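# Insert the peg fully into the block's hole in the box

## Task

Push the peg completely into the hole of the block that sits on the floor of the open box.

## Robot and tools

Robot: two six-joint arms, left_arm and right_arm, each with a parallel two-finger gripper. Each arm's base sits on a mounting plate, and both plates hang from one metal frame behind them. For a "too close" warning, a plate and its half of the frame count as part of that arm.

Frames: the scene frame has its origin at table-top height, halfway between the two nominal bases, with +x pointing out over the table, +z up and left_arm on the +y side. Arm names do not match image sides. Calibrated base poses in the scene frame: left_arm at (+0.014, +0.181, +0.187) m, quat_wxyz (+0.999, -0.036, +0.003, -0.023); right_arm at (-0.043, -0.183, +0.187) m, quat_wxyz (+0.999, +0.036, +0.002, -0.015). Hand poses, hand velocities and wrist-camera poses are given in that arm's own base frame. Fixed cameras and the table use the scene frame. Reported hand positions can be a few cm off, more at long reach. end_effector_position is the point between the finger pads, about 1 cm short of the tips. The fingers point along the gripper's +z and open along its y.

Row layout: every command row holds 14 numbers. The first 7 are left_arm: waist, shoulder, elbow, wrist pitch, wrist yaw, wrist roll, then opening. The last 7 are the same for right_arm. All 14 are needed even when only one arm moves. Joint numbers are absolute target angles in radians, not offsets. Stated ranges: waist -2.618 to 3.054, shoulder 0.000 to 3.142, elbow 0.000 to 3.142, wrist pitch -1.571 to 1.571, wrist yaw -1.571 to 1.571, wrist roll -2.094 to 2.094. The real ends can differ by up to 0.059 rad. A target beyond that margin, and further out than the present angle, is refused. Opening runs from -1 (closed) to +1 (fully open). It is absolute, and a 0 counts as a real command. To keep a gripper unchanged, resend its current command.

Tools:
- execute_actions(actions, cameras): actions is a list of actions. Each action is a table of up to 15 rows, and each row lasts one step of 1/30 s. A table with fewer rows repeats its final row until 15 steps (0.5 s) have passed. An empty list only reports state and images.
- move(target, speed, blend, opening_speed, blocking, cameras): target is either one 14-number row or a list of up to 15 rows, all absolute. All joints of both arms travel in sync, so the hands trace curves, and nothing avoids obstacles. speed is in rad/s, 0.01 to 12.57, default 0.5. It applies to the joint with the longest way to go and can be one value or one per target. blend (rad) rounds the corners between listed targets. opening_speed (0.2 or more, per second on the -1..1 scale) ramps the grip gradually. blocking=false returns after about 0.5 s while the motion continues, and a new move then takes over from it. Paths never last less than 0.5 s, and paths longer than 10 s end before reaching the target. The result adds a "move:" line: done, off_target (at rest but more than 0.035 rad off), moving, held, or fault, plus limits=held if steps were withheld.
- wait(seconds 0 to 10): the robot keeps its last command, and any running move continues.
- stop(): brakes a running move; faster moves need more room to stop.
- zoom_image(camera, region): camera is one of cam_head_left, cam_head_right, cam_left_wrist, cam_right_wrist. region is [x0, y0, x1, y1] in pixels from the top-left, at most 504x504. Every image is 672x504.
- read_manual(section): licence texts only.
- finished_scene(scene): ends the current scene for good. Pass the current scene's number. The goal must still hold once the robot lets go.

Result lines:
- Joint positions and Joint velocities: one block per arm in joint order. Each ends with the finger opening in m (0.093 fully open) and its rate.
- Joint targets: what the joints are being driven toward right now. To hold a resting joint still, resend its value.
- Tool commands: the present gripper commands.
- grip_measured: the gripper motor position on the -1..1 scale. The pads meet at about -0.94, and each mm of object width adds about 0.0208. Readings can run up to 0.02 high. For a firm grip on a rigid flat part, command at least 0.24 below the reading for its width, and keep sending that value. To release, send a value well above that reading.
- Joint torques: drive output including gravity, positive toward larger angles. Joints 1 to 3 wrap at ±28 N m.
- Step readings: only after execute_actions.
- "joint sent to its limit": a joint was stopped at its real end.
- "joint command not followed": the clearance check altered or blocked targets.
- MOTOR HOT: appears at 75 °C. An OVER-TEMPERATURE FAULT at 90 °C folds that arm and disables it.

Motion notes: each step keeps a joint's target within 0.339 rad of its measured angle for waist, shoulder and elbow, and within 2.2 for the wrist joints. If targets would put a hand more than 200 mm from where it is, they are scaled back. Friction and weight can leave joints short of their targets, and very small turns may not happen at all.

Avoid: dropping the peg, letting go of it while it moves, fast impacts, and pressing targets far past a contact. Also avoid any clash between the two arms, including closing one gripper on the other's fingers. Never let anything leave the table. Long outstretched holds and pushes against unreachable poses heat the motors. Loose objects may occasionally get nudged by outside pushes.

Each tool is called after "Emit:" as name([rows], argument=value, ...), one row to a line, values as JSON.

## Session

Emit:
execute_actions(actions=[])

Scene clock: 0.00 s.
left_arm: end_effector_position=(+0.3904, +0.0034, +0.0750) grip_measured=+1.000 end_effector_quat_wxyz=(+0.533, -0.034, +0.845, +0.014) | right_arm: end_effector_position=(+0.3826, -0.0317, +0.0874) grip_measured=+1.000 end_effector_quat_wxyz=(+0.563, +0.077, +0.822, -0.048)
Joint positions: left_arm=[-0.028 1.554 0.413 0.692 -0.086 -0.054 0.093] | right_arm=[-0.016 1.525 0.358 0.792 0.152 0.068 0.093]
Joint velocities: within noise
Joint torques (N m): no reading
Heat: left arm: 32 °C; right arm: 30 °C.
Joint targets: left_arm=[-0.028 1.547 0.422 0.695 -0.086 -0.054] | right_arm=[-0.016 1.516 0.368 0.802 0.152 0.068]
Tool commands: left_gripper/opening=+1.0 right_gripper/opening=+1.0

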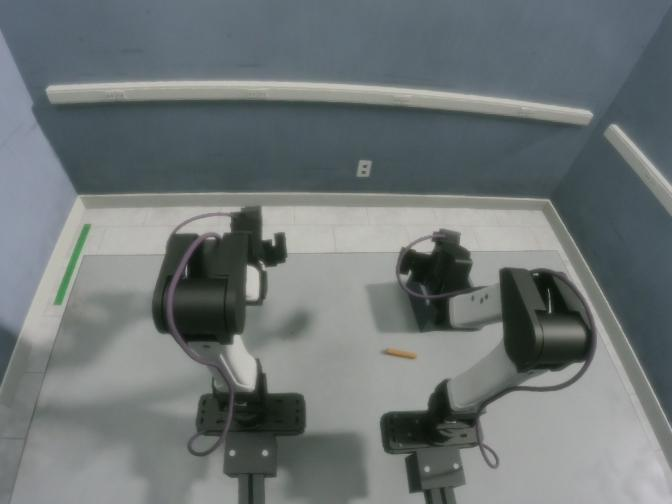

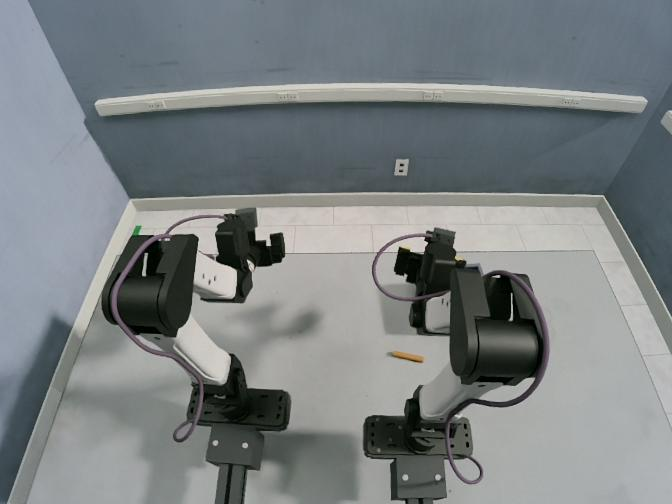

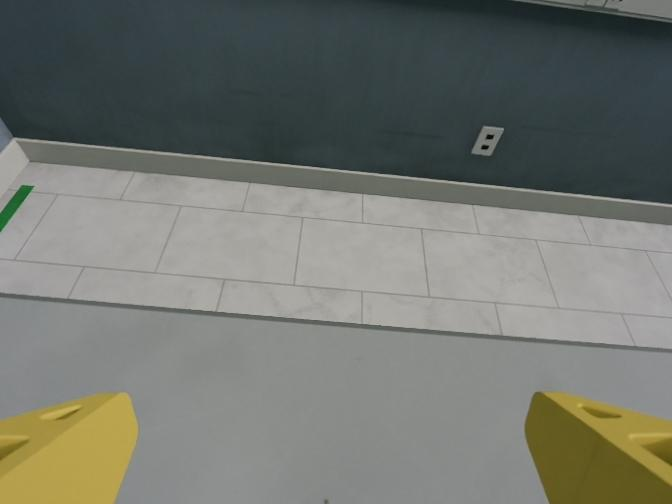

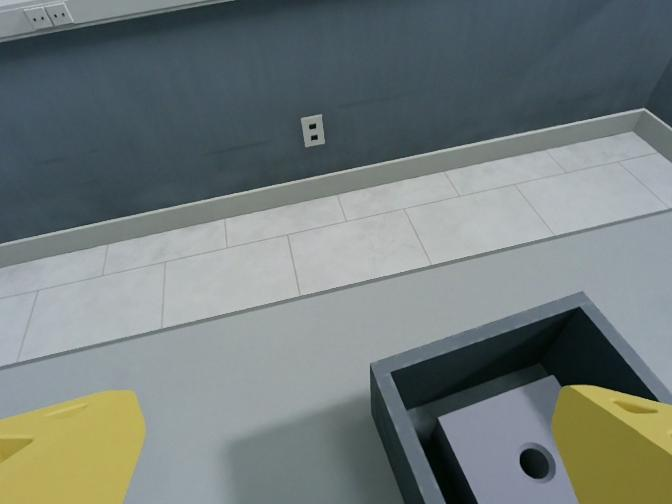

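Emit:
move(target=[-0.028,1.547,0.422,0.695,-0.086,-0.054,1,0.0,1.489,1.312,-1.394,0.072,0,1], speed=1.0)

Scene clock: 37.40 s.
left_arm: end_effector_position=(+0.3904, +0.0034, +0.0750) grip_measured=+1.000 end_effector_quat_wxyz=(+0.533, -0.034, +0.845, +0.014) | right_arm: end_effector_position=(+0.2451, -0.0156, +0.1364) grip_measured=+1.000 end_effector_quat_wxyz=(-0.025, +0.009, +0.999, -0.040)
Joint positions: left_arm=[-0.028 1.554 0.413 0.692 -0.086 -0.054 0.093] | right_arm=[-0.008 1.515 1.278 -1.385 0.081 0.012 0.093]
Joint velocities: within noise
Joint torques (N m): left_arm=[0.01 -4.53 5.93 2.19 -0.02 -0.04] | right_arm=[1.35 -7.66 10.37 -0.02 -0.03 -0.11]
Heat: left arm: 33 °C; right arm: 32 °C.
Joint targets: left_arm=[-0.028 1.547 0.422 0.695 -0.086 -0.054] | right_arm=[0.000 1.489 1.312 -1.394 0.072 0.000]
move: done

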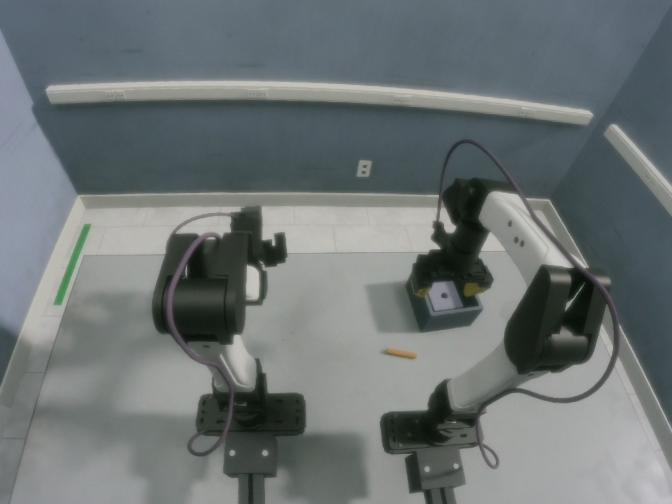

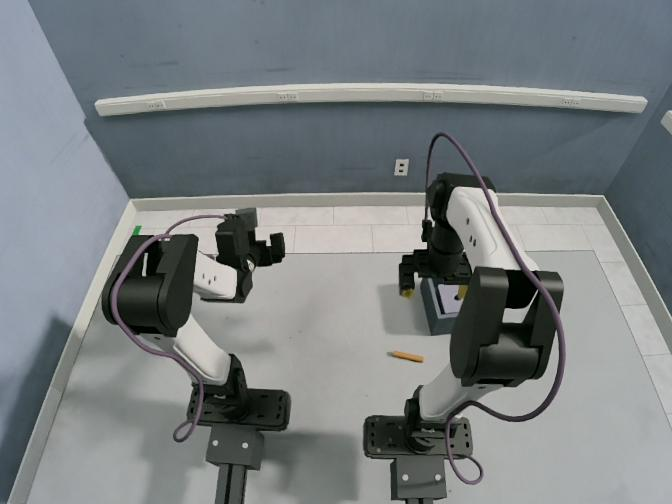

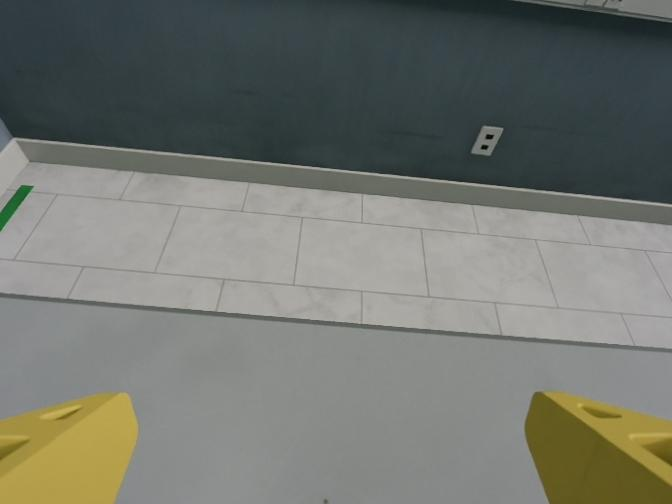

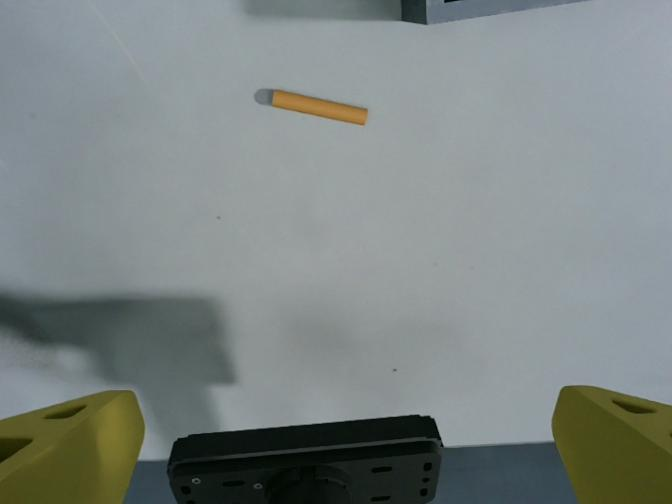

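Emit:
zoom_image(camera="cam_head_left", region=[370, 240, 530, 370])

Emit:
zoom_image(camera="cam_right_wrist", region=[220, 60, 420, 160])

Scaled by 3.150.

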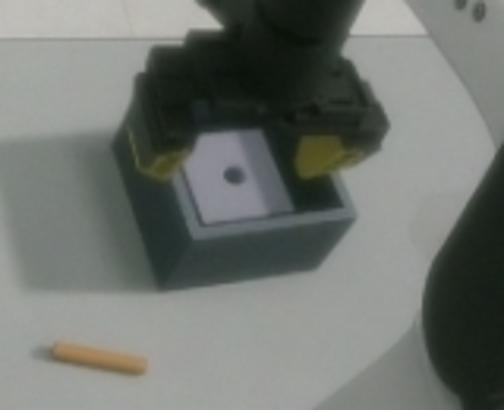

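Scaled by 2.520.

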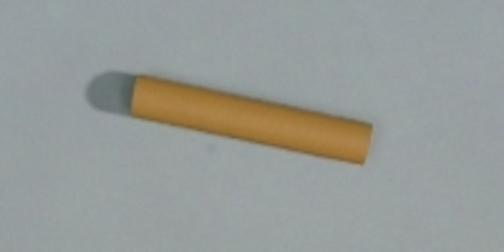

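Emit:
move(target=[-0.028,1.547,0.422,0.695,-0.086,-0.054,1,-0.3,1.58,1.405,-0.94,0.072,-0.3,1], speed=1.0)

Scene clock: 67.47 s.
left_arm: end_effector_position=(+0.3904, +0.0034, +0.0750) grip_measured=+1.000 end_effector_quat_wxyz=(+0.533, -0.034, +0.845, +0.014) | right_arm: end_effector_position=(+0.3480, -0.1195, +0.1653) grip_measured=+1.000 end_effector_quat_wxyz=(+0.184, +0.012, +0.978, -0.094)
Joint positions: left_arm=[-0.028 1.554 0.413 0.692 -0.086 -0.054 0.093] | right_arm=[-0.296 1.569 1.368 -0.961 0.076 -0.288 0.093]
Joint velocities: within noise
Joint torques (N m): left_arm=[-0.03 -4.59 5.91 2.2 -0.01 -0.05] | right_arm=[0.32 -5.85 11.48 1.17 0.01 -0.09]
Heat: left arm: 33 °C; right arm: 36 °C.
Joint targets: left_arm=[-0.028 1.547 0.422 0.695 -0.086 -0.054] | right_arm=[-0.300 1.580 1.405 -0.940 0.072 -0.300]
move: off_target (right_arm); right_arm: the elbow is farthest, 0.037 rad from its target

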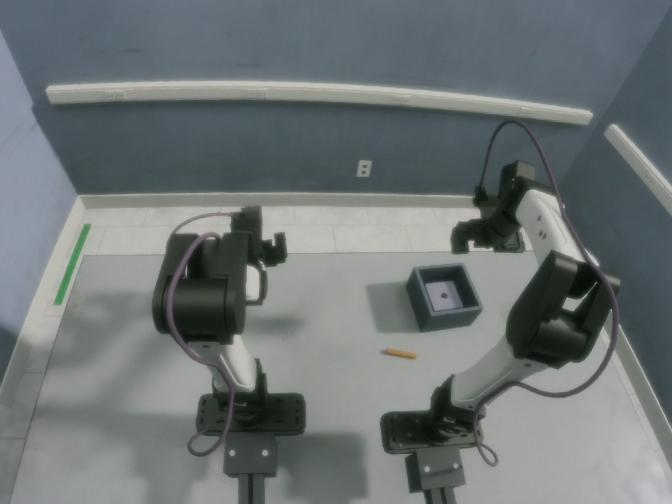

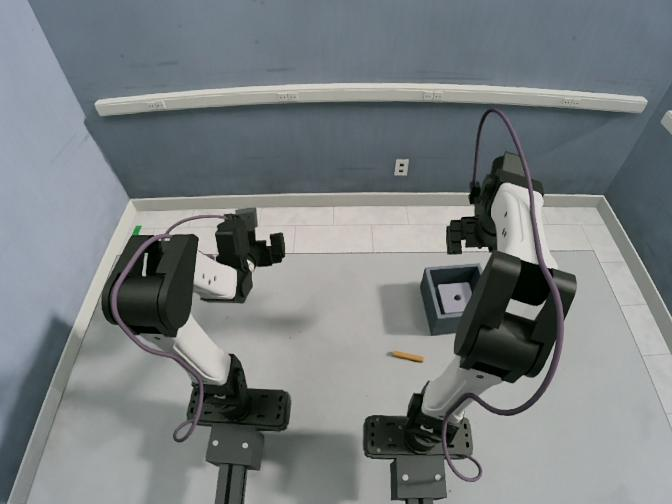

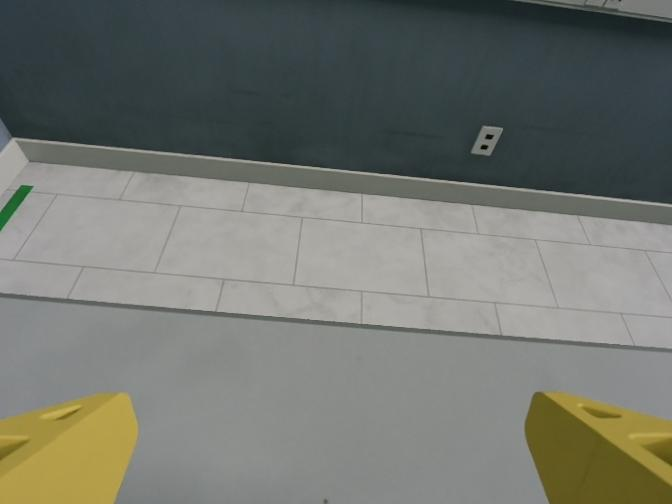

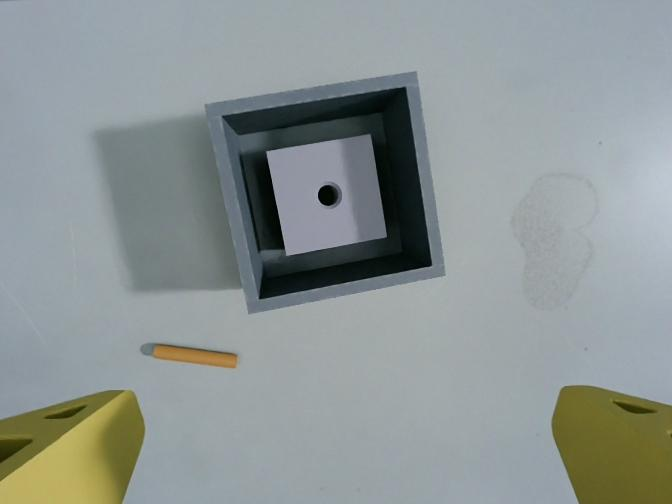

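Emit:
move(target=[-0.028,1.547,0.422,0.695,-0.086,-0.054,1,0.21,2.15,0.92,-0.449,0.345,-1.132,-0.1], speed=1.2)

Scene clock: 128.63 s.
left_arm: end_effector_position=(+0.3904, +0.0034, +0.0750) grip_measured=+1.000 end_effector_quat_wxyz=(+0.533, -0.034, +0.845, +0.014) | right_arm: end_effector_position=(+0.2820, +0.0022, -0.1063) grip_measured=-0.098 end_effector_quat_wxyz=(-0.126, -0.614, +0.769, -0.127)
Joint positions: left_arm=[-0.028 1.554 0.413 0.692 -0.086 -0.054 0.093] | right_arm=[0.209 2.147 0.922 -0.463 0.341 -1.119 0.04]
Joint velocities: within noise
Joint torques (N m): left_arm=[-0.02 -4.59 5.96 2.19 -0.01 -0.07] | right_arm=[0.85 -7.97 3.71 0.05 0.2 -0.1]
Heat: left arm: 34 °C; right arm: 39 °C.
Joint targets: left_arm=[-0.028 1.547 0.422 0.695 -0.086 -0.054] | right_arm=[0.210 2.150 0.920 -0.449 0.345 -1.132]
move: done

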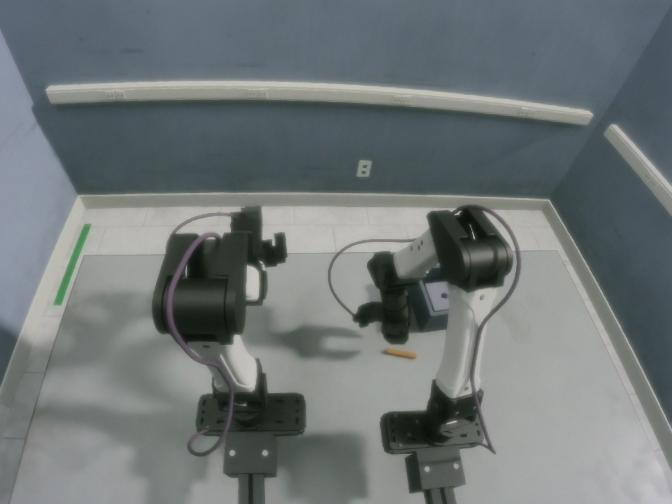

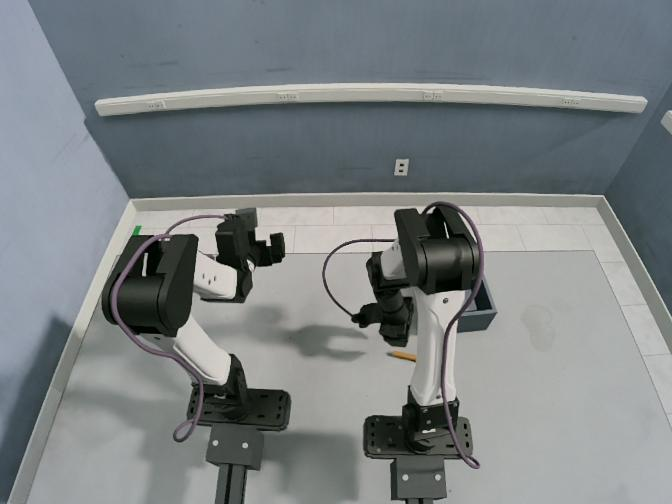

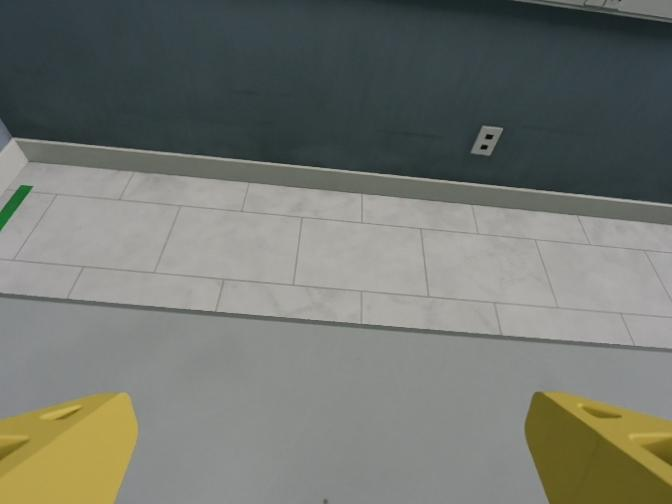

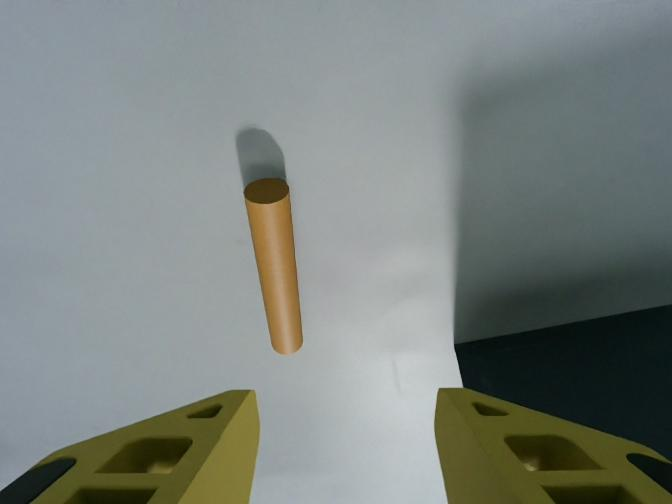

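Emit:
move([
  [-0.028,1.547,0.422,0.695,-0.086,-0.054,1,0.237,2.128,0.832,-0.41,0.341,-1.105,-0.1],
  [-0.028,1.547,0.422,0.695,-0.086,-0.054,1,0.237,2.34,0.855,-0.225,0.341,-1.105,-0.1],
], speed=[0.6,0.4])

Scene clock: 148.30 s.
left_arm: end_effector_position=(+0.3904, +0.0034, +0.0750) grip_measured=+1.000 end_effector_quat_wxyz=(+0.533, -0.034, +0.845, +0.014) | right_arm: end_effector_position=(+0.2500, +0.0008, -0.1642) grip_measured=-0.098 end_effector_quat_wxyz=(-0.144, -0.624, +0.759, -0.119)
Joint positions: left_arm=[-0.028 1.554 0.413 0.692 -0.086 -0.054 0.093] | right_arm=[0.231 2.33 0.837 -0.239 0.342 -1.117 0.04]
Joint velocities: within noise
Joint torques (N m): left_arm=[0.01 -4.6 5.9 2.2 -0.01 -0.06] | right_arm=[1.22 -7.19 4.27 -0.02 0.16 0.18]
Heat: left arm: 35 °C; right arm: 37 °C.
Joint targets: left_arm=[-0.028 1.547 0.422 0.695 -0.086 -0.054] | right_arm=[0.237 2.340 0.855 -0.225 0.341 -1.105]
move: done

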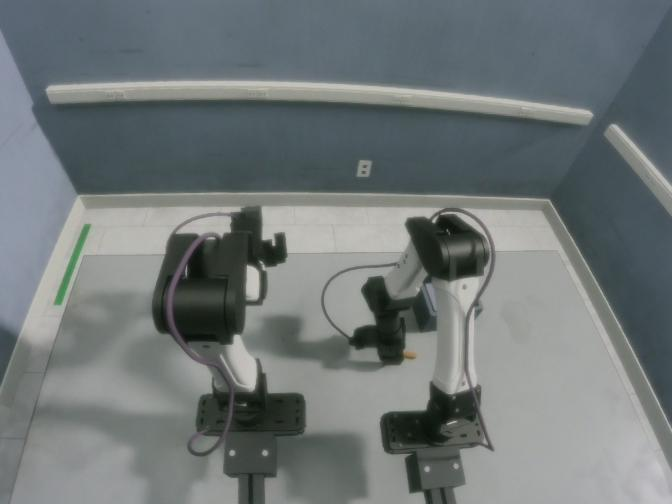

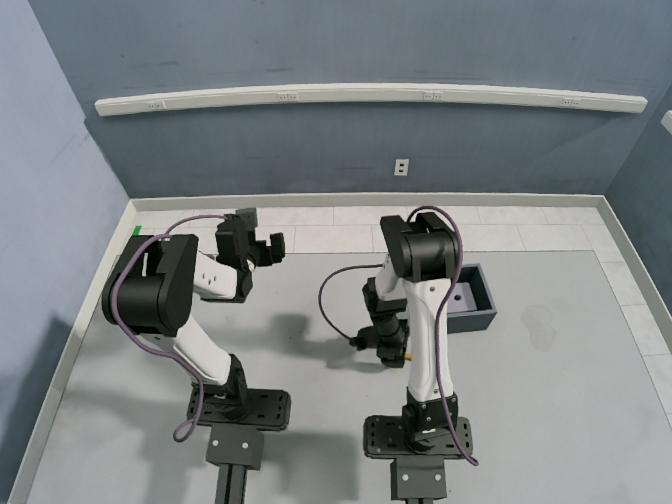

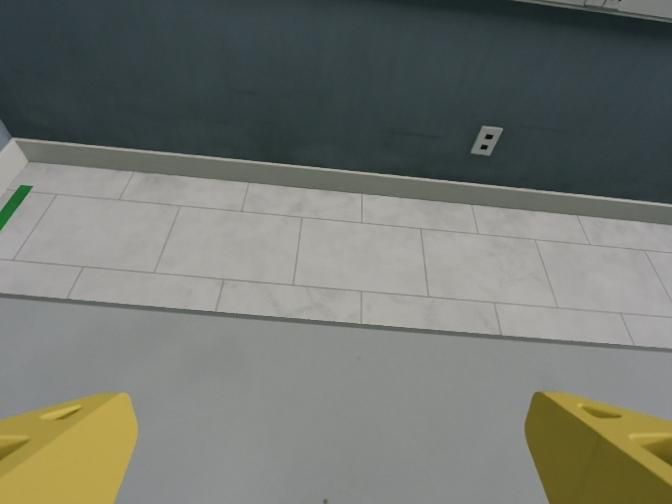

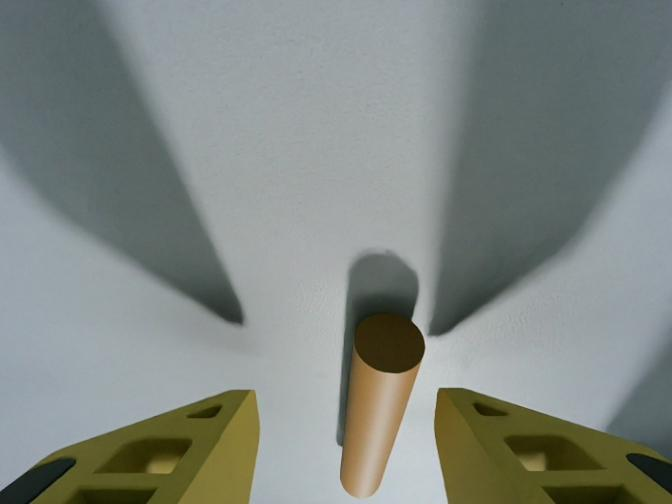

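Emit:
move(target=[-0.028,1.547,0.422,0.695,-0.086,-0.054,1,0.241,2.368,0.868,-0.205,0.341,-1.05,-0.1], speed=0.4, cameras=["cam_right_wrist","cam_head_left"])

Scene clock: 158.43 s.
left_arm: end_effector_position=(+0.3904, +0.0034, +0.0750) grip_measured=+1.000 end_effector_quat_wxyz=(+0.533, -0.034, +0.845, +0.014) | right_arm: end_effector_position=(+0.2540, +0.0017, -0.1698) grip_measured=-0.098 end_effector_quat_wxyz=(-0.137, -0.603, +0.776, -0.125)
Joint positions: left_arm=[-0.028 1.554 0.413 0.692 -0.086 -0.054 0.093] | right_arm=[0.231 2.354 0.851 -0.219 0.342 -1.063 0.04]
Joint velocities: within noise
Joint torques (N m): left_arm=[-0.01 -4.6 5.91 2.2 -0.01 -0.05] | right_arm=[1.65 -6.98 4.03 0 0.14 0.18]
Heat: left arm: 35 °C; right arm: 36 °C.
Joint targets: left_arm=[-0.028 1.547 0.422 0.695 -0.086 -0.054] | right_arm=[0.241 2.368 0.868 -0.205 0.341 -1.050]
move: done
Images, in order (width x height): cam_head_left 672x504, cam_right_wrist 672x504.

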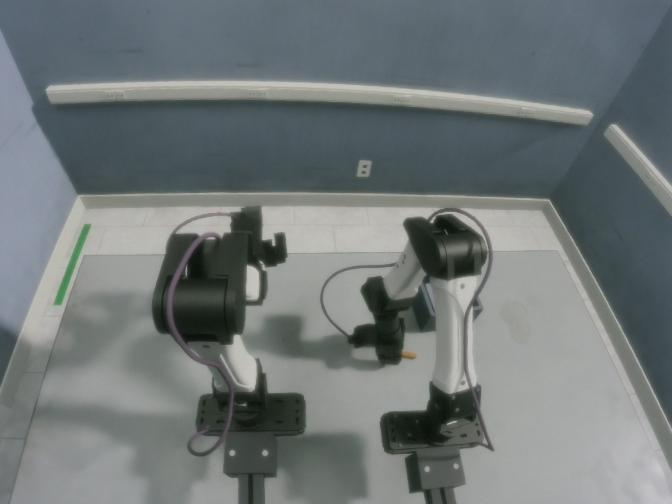

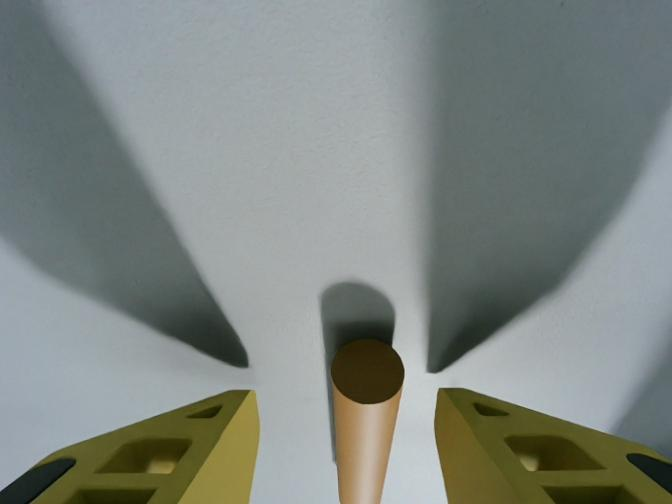

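Emit:
move([
  [-0.028,1.547,0.422,0.695,-0.086,-0.054,1,0.241,2.379,0.869,-0.194,0.341,-1.05,-0.1],
  [-0.028,1.547,0.422,0.695,-0.086,-0.054,1,0.241,2.379,0.869,-0.194,0.341,-1.05,-0.95],
], speed=0.3, opening_speed=1.0, cameras=["cam_right_wrist"])

Scene clock: 164.93 s.
left_arm: end_effector_position=(+0.3904, +0.0034, +0.0750) grip_measured=+1.000 end_effector_quat_wxyz=(+0.533, -0.034, +0.845, +0.014) | right_arm: end_effector_position=(+0.2535, +0.0016, -0.1727) grip_measured=-0.795 end_effector_quat_wxyz=(-0.136, -0.602, +0.777, -0.125)
Joint positions: left_arm=[-0.028 1.554 0.413 0.692 -0.086 -0.054 0.093] | right_arm=[0.231 2.365 0.851 -0.208 0.342 -1.062 0.007]
Joint velocities: within noise
Joint torques (N m): left_arm=[-0.02 -4.57 5.91 2.19 -0.01 -0.06] | right_arm=[1.66 -6.95 4.07 0.01 0.14 0.2]
Heat: left arm: 35 °C; right arm: 35 °C.
Joint targets: left_arm=[-0.028 1.547 0.422 0.695 -0.086 -0.054] | right_arm=[0.241 2.379 0.869 -0.194 0.341 -1.050]
move: done
Images, in order (width x height): cam_right_wrist 672x504.

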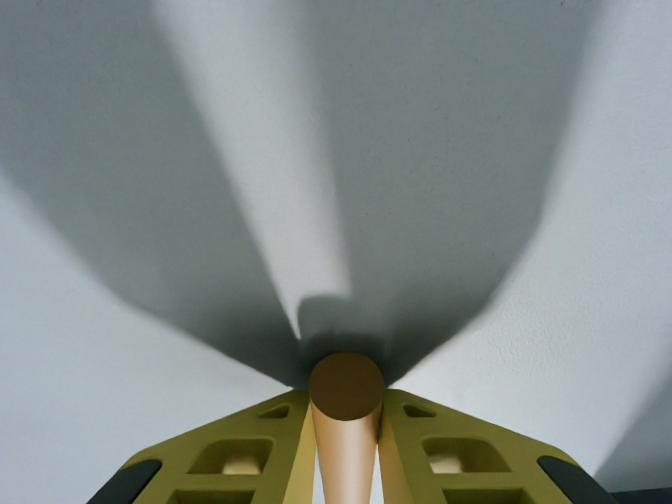

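Emit:
move([
  [-0.028,1.547,0.422,0.695,-0.086,-0.054,1,0.241,1.9,0.95,-0.75,0.341,-1.05,-0.95],
  [-0.028,1.547,0.422,0.695,-0.086,-0.054,1,-0.783,2.33,1.46,-0.63,-1.221,-1.578,-0.95],
], speed=[0.7,0.8], blend=0.1)

Scene clock: 235.07 s.
left_arm: end_effector_position=(+0.3904, +0.0034, +0.0750) grip_measured=+1.000 end_effector_quat_wxyz=(+0.533, -0.034, +0.845, +0.014) | right_arm: end_effector_position=(+0.3996, -0.1798, +0.0236) grip_measured=-0.811 end_effector_quat_wxyz=(+0.530, -0.325, +0.758, +0.197)
Joint positions: left_arm=[-0.028 1.554 0.413 0.692 -0.086 -0.054 0.093] | right_arm=[-0.789 2.315 1.441 -0.645 -1.2 -1.564 0.006]
Joint velocities: within noise
Joint torques (N m): left_arm=[0.01 -4.59 5.94 2.19 0 -0.05] | right_arm=[1.36 -9.78 7.51 0.29 -0.73 -0.09]
Heat: left arm: 36 °C; right arm: 35 °C.
Joint targets: left_arm=[-0.028 1.547 0.422 0.695 -0.086 -0.054] | right_arm=[-0.783 2.330 1.460 -0.630 -1.221 -1.578]
move: done

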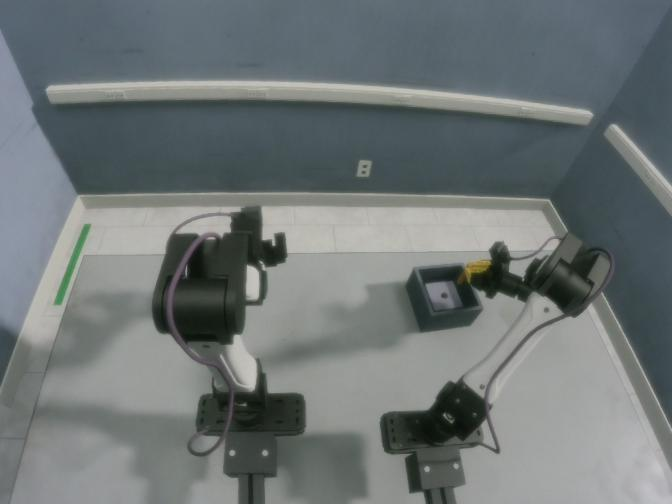

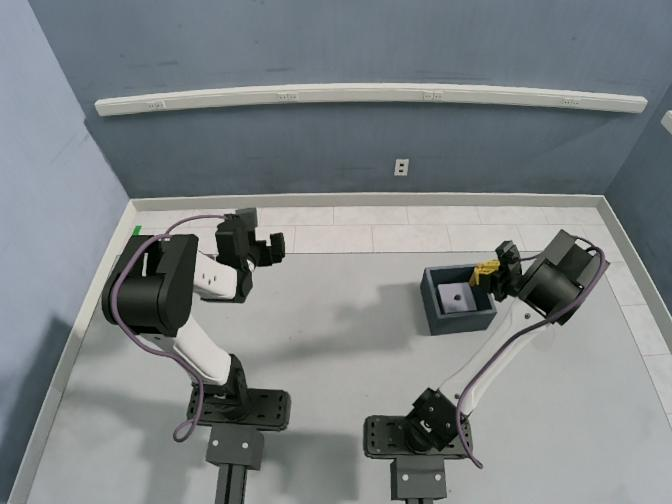

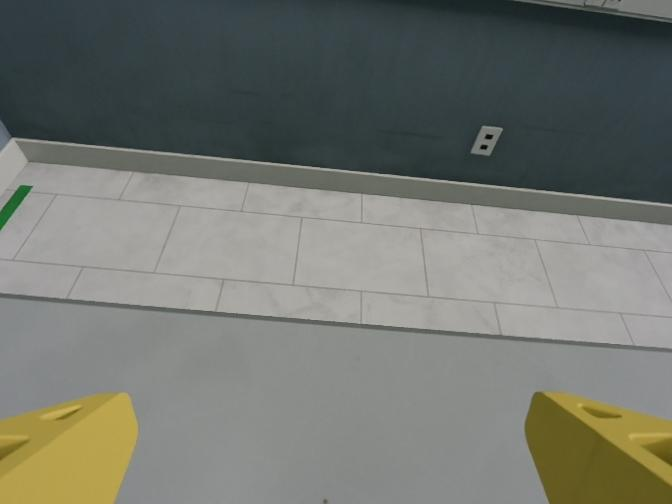

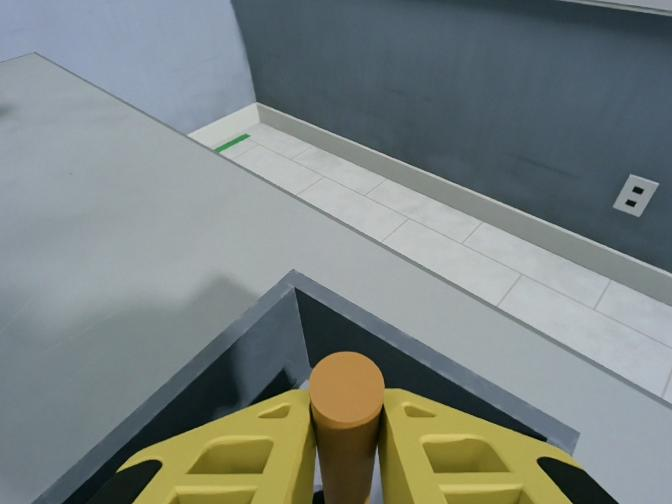

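Emit:
zoom_image(camera="cam_head_left", region=[390, 235, 530, 340])

Emit:
zoom_image(camera="cam_head_right", region=[400, 235, 540, 340])

Scaled by 3.600.

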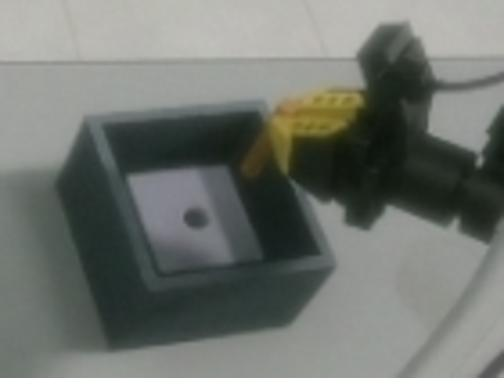

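Scaled by 3.600.

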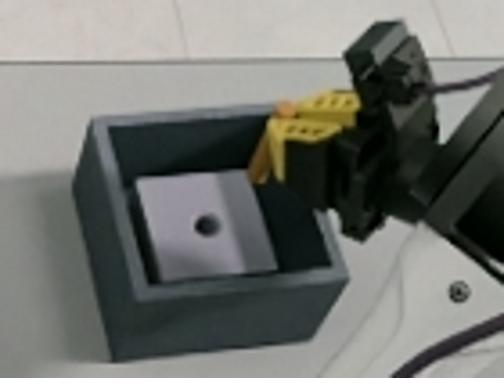

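Emit:
move(target=[-0.028,1.547,0.422,0.695,-0.086,-0.054,1,-1.0,2.33,1.46,-0.63,-1.221,-1.578,-0.95], speed=0.6, cameras=["cam_right_wrist"])

Emit:
zoom_image(camera="cam_right_wrist", region=[180, 200, 516, 452])

Scene clock: 250.13 s.
left_arm: end_effector_position=(+0.3904, +0.0034, +0.0750) grip_measured=+1.000 end_effector_quat_wxyz=(+0.533, -0.034, +0.845, +0.014) | right_arm: end_effector_position=(+0.3519, -0.2619, +0.0240) grip_measured=-0.811 end_effector_quat_wxyz=(+0.549, -0.242, +0.788, +0.137)
Joint positions: left_arm=[-0.028 1.554 0.413 0.692 -0.086 -0.054 0.093] | right_arm=[-1.006 2.315 1.441 -0.642 -1.203 -1.565 0.006]
Joint velocities: within noise
Joint torques (N m): left_arm=[-0.05 -4.63 5.9 2.2 0 -0.05] | right_arm=[1.05 -9.89 7.41 0.22 -0.7 -0.09]
Heat: left arm: 36 °C; right arm: 37 °C.
Joint targets: left_arm=[-0.028 1.547 0.422 0.695 -0.086 -0.054] | right_arm=[-1.000 2.330 1.460 -0.630 -1.221 -1.578]
move: done
Images, in order (width x height): cam_right_wrist 672x504.

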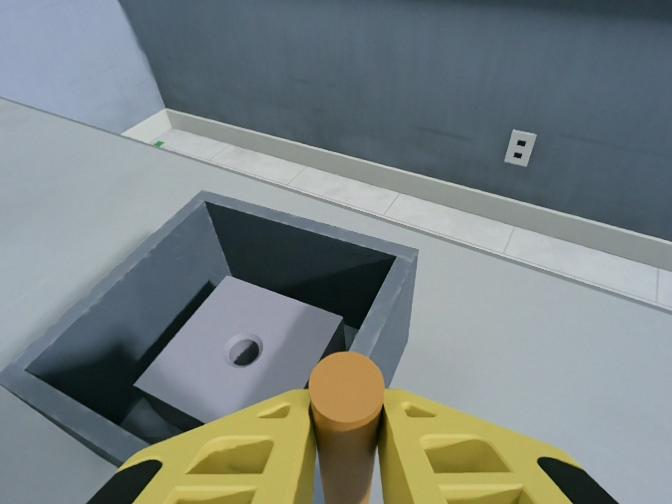

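Scaled by 1.500.

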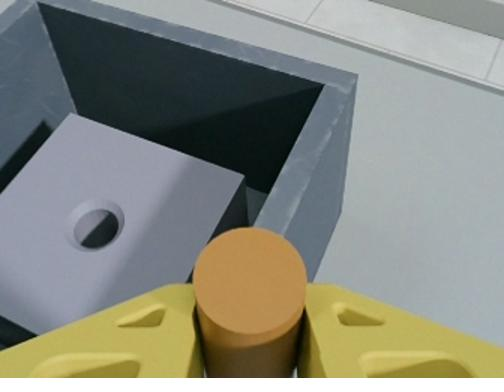

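Emit:
move([
  [-0.028,1.547,0.422,0.695,-0.086,-0.054,1,-0.752,2.35,1.45,-0.6,-1.241,-1.569,-0.95],
  [-0.028,1.547,0.422,0.695,-0.086,-0.054,1,-0.752,2.4575,1.415,-0.4575,-1.241,-1.569,-0.95],
], speed=[0.6,0.3])

Emit:
zoom_image(camera="cam_head_left", region=[400, 250, 500, 325])

Emit:
zoom_image(camera="cam_head_right", region=[410, 250, 510, 325])

Scene clock: 285.03 s.
left_arm: end_effector_position=(+0.3904, +0.0034, +0.0750) grip_measured=+1.000 end_effector_quat_wxyz=(+0.533, -0.034, +0.845, +0.014) | right_arm: end_effector_position=(+0.4091, -0.1638, -0.0264) grip_measured=-0.811 end_effector_quat_wxyz=(+0.538, -0.344, +0.742, +0.203)
Joint positions: left_arm=[-0.028 1.554 0.413 0.692 -0.086 -0.054 0.093] | right_arm=[-0.748 2.447 1.423 -0.473 -1.223 -1.565 0.006]
Joint velocities: within noise
Joint torques (N m): left_arm=[0.02 -4.59 5.91 2.2 -0.02 -0.06] | right_arm=[0.28 -10.65 4.16 0.33 -0.72 0.02]
Heat: left arm: 37 °C; right arm: 40 °C.
Joint targets: left_arm=[-0.028 1.547 0.422 0.695 -0.086 -0.054] | right_arm=[-0.752 2.457 1.415 -0.457 -1.241 -1.569]
move: done

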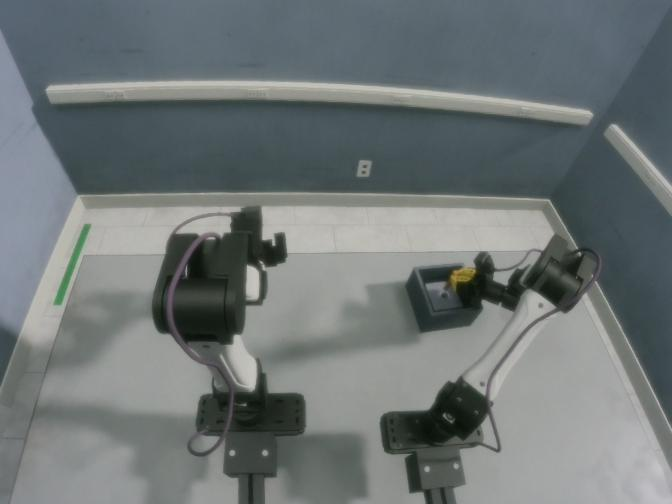

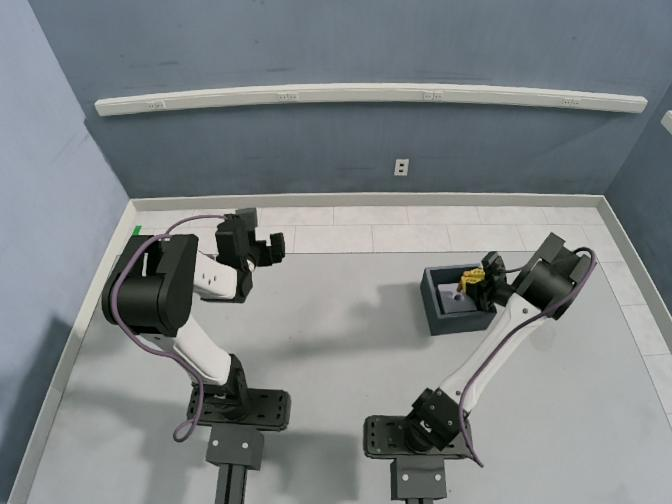

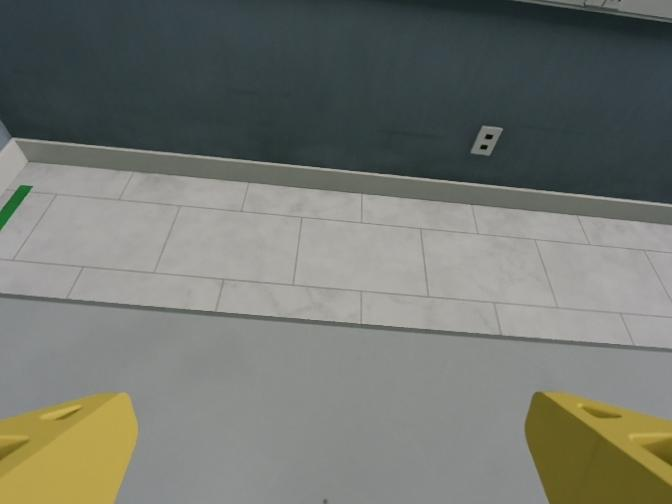

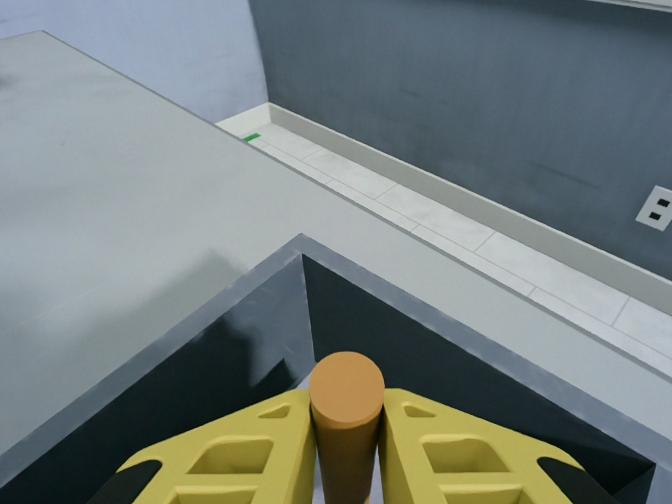

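Scaled by 5.040.

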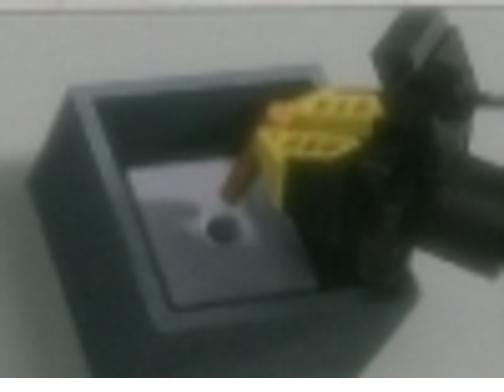

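Scaled by 5.040.

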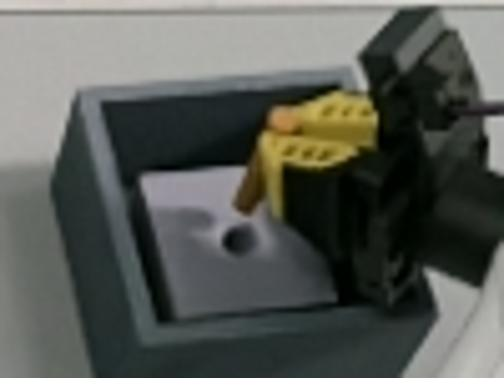

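Emit:
move(target=[-0.028,1.547,0.422,0.695,-0.086,-0.054,1,-0.756,2.506,1.401,-0.411,-1.237,-1.569,-0.95], speed=0.3, cameras=["cam_head_left","cam_head_right"])

Emit:
zoom_image(camera="cam_head_left", region=[420, 260, 480, 305])

Emit:
zoom_image(camera="cam_head_right", region=[430, 260, 490, 305])

Scene clock: 304.77 s.
left_arm: end_effector_position=(+0.3904, +0.0034, +0.0750) grip_measured=+1.000 end_effector_quat_wxyz=(+0.533, -0.034, +0.845, +0.014) | right_arm: end_effector_position=(+0.4065, -0.1606, -0.0425) grip_measured=-0.811 end_effector_quat_wxyz=(+0.540, -0.341, +0.741, +0.209)
Joint positions: left_arm=[-0.028 1.554 0.413 0.692 -0.086 -0.054 0.093] | right_arm=[-0.748 2.488 1.412 -0.431 -1.233 -1.565 0.006]
Joint velocities: within noise
Joint torques (N m): left_arm=[0.03 -4.57 5.96 2.2 -0.01 -0.06] | right_arm=[0.21 -9.77 3.52 0.34 -0.57 -0.02]
Heat: left arm: 37 °C; right arm: 39 °C.
Joint targets: left_arm=[-0.028 1.547 0.422 0.695 -0.086 -0.054] | right_arm=[-0.756 2.506 1.401 -0.411 -1.237 -1.569]
move: done
Images, in order (width x height): cam_head_left 672x504, cam_head_right 672x504.

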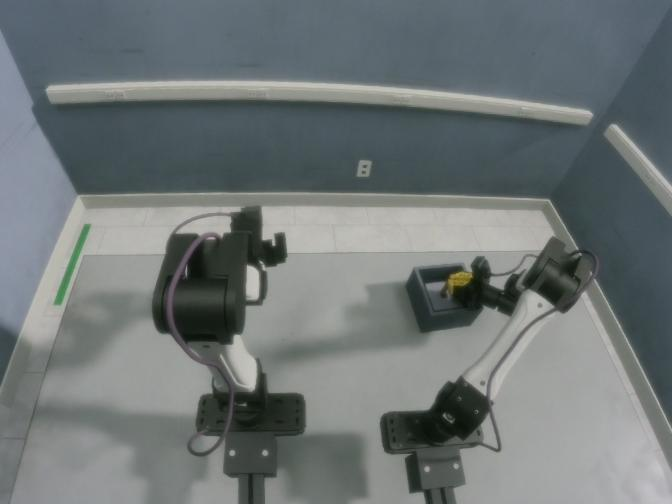

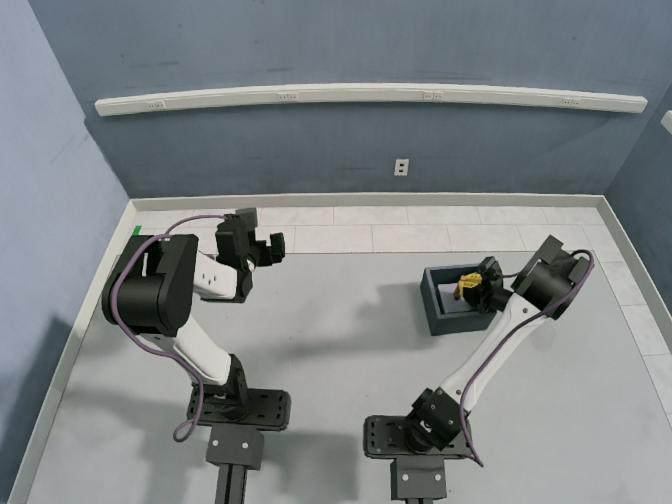

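Scaled by 8.400.

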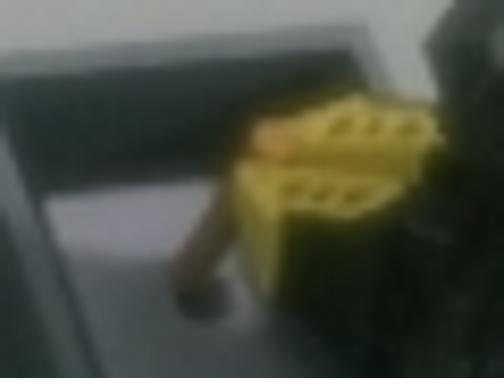

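Scaled by 8.400.

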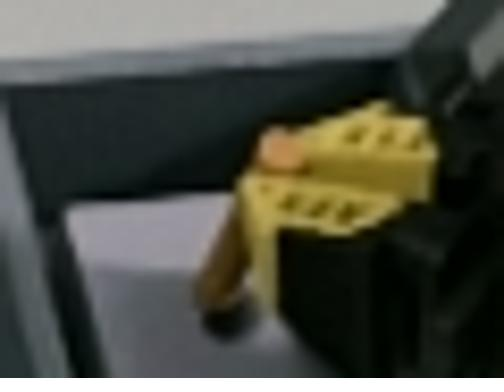

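Emit:
move(target=[-0.028,1.547,0.422,0.695,-0.086,-0.054,1,-0.768,2.506,1.401,-0.411,-1.237,-1.569,-0.95], speed=0.3, cameras=["cam_head_left","cam_head_right"])

Emit:
zoom_image(camera="cam_head_left", region=[420, 260, 480, 305])

Emit:
zoom_image(camera="cam_head_right", region=[430, 260, 490, 305])

Scene clock: 316.73 s.
left_arm: end_effector_position=(+0.3904, +0.0034, +0.0750) grip_measured=+1.000 end_effector_quat_wxyz=(+0.533, -0.034, +0.845, +0.014) | right_arm: end_effector_position=(+0.4048, -0.1655, -0.0422) grip_measured=-0.811 end_effector_quat_wxyz=(+0.542, -0.337, +0.742, +0.205)
Joint positions: left_arm=[-0.028 1.554 0.413 0.692 -0.086 -0.054 0.093] | right_arm=[-0.76 2.488 1.412 -0.428 -1.235 -1.565 0.006]
Joint velocities: within noise
Joint torques (N m): left_arm=[-0.01 -4.6 5.94 2.21 -0.01 -0.06] | right_arm=[-0.05 -9.76 3.59 0.32 -0.53 -0.03]
Heat: left arm: 37 °C; right arm: 39 °C.
Joint targets: left_arm=[-0.028 1.547 0.422 0.695 -0.086 -0.054] | right_arm=[-0.768 2.506 1.401 -0.411 -1.237 -1.569]
move: done
Images, in order (width x height): cam_head_left 672x504, cam_head_right 672x504.

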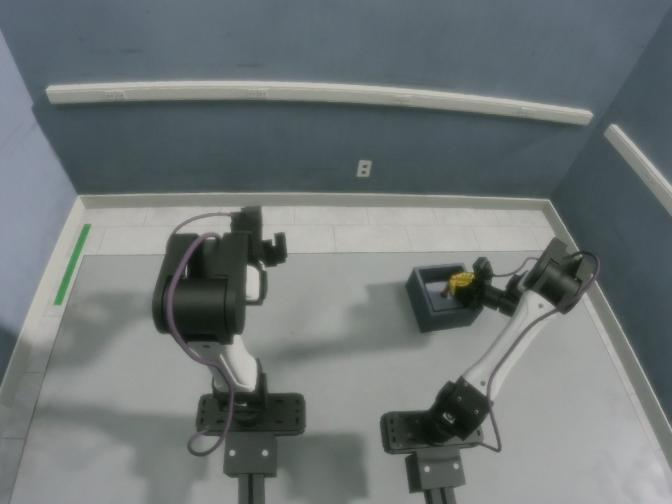

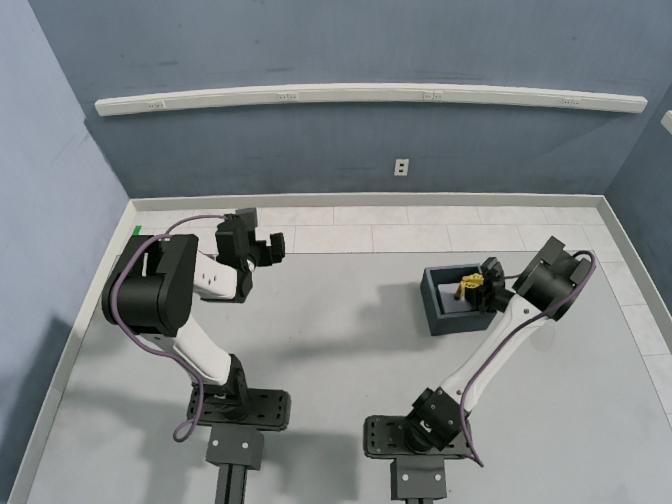

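Scaled by 8.400.

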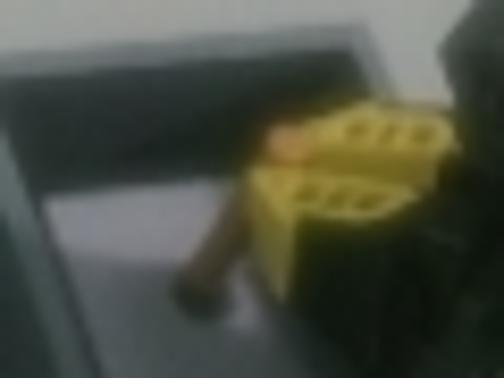

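Scaled by 8.400.

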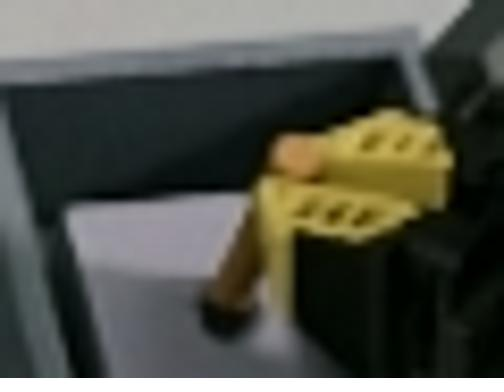

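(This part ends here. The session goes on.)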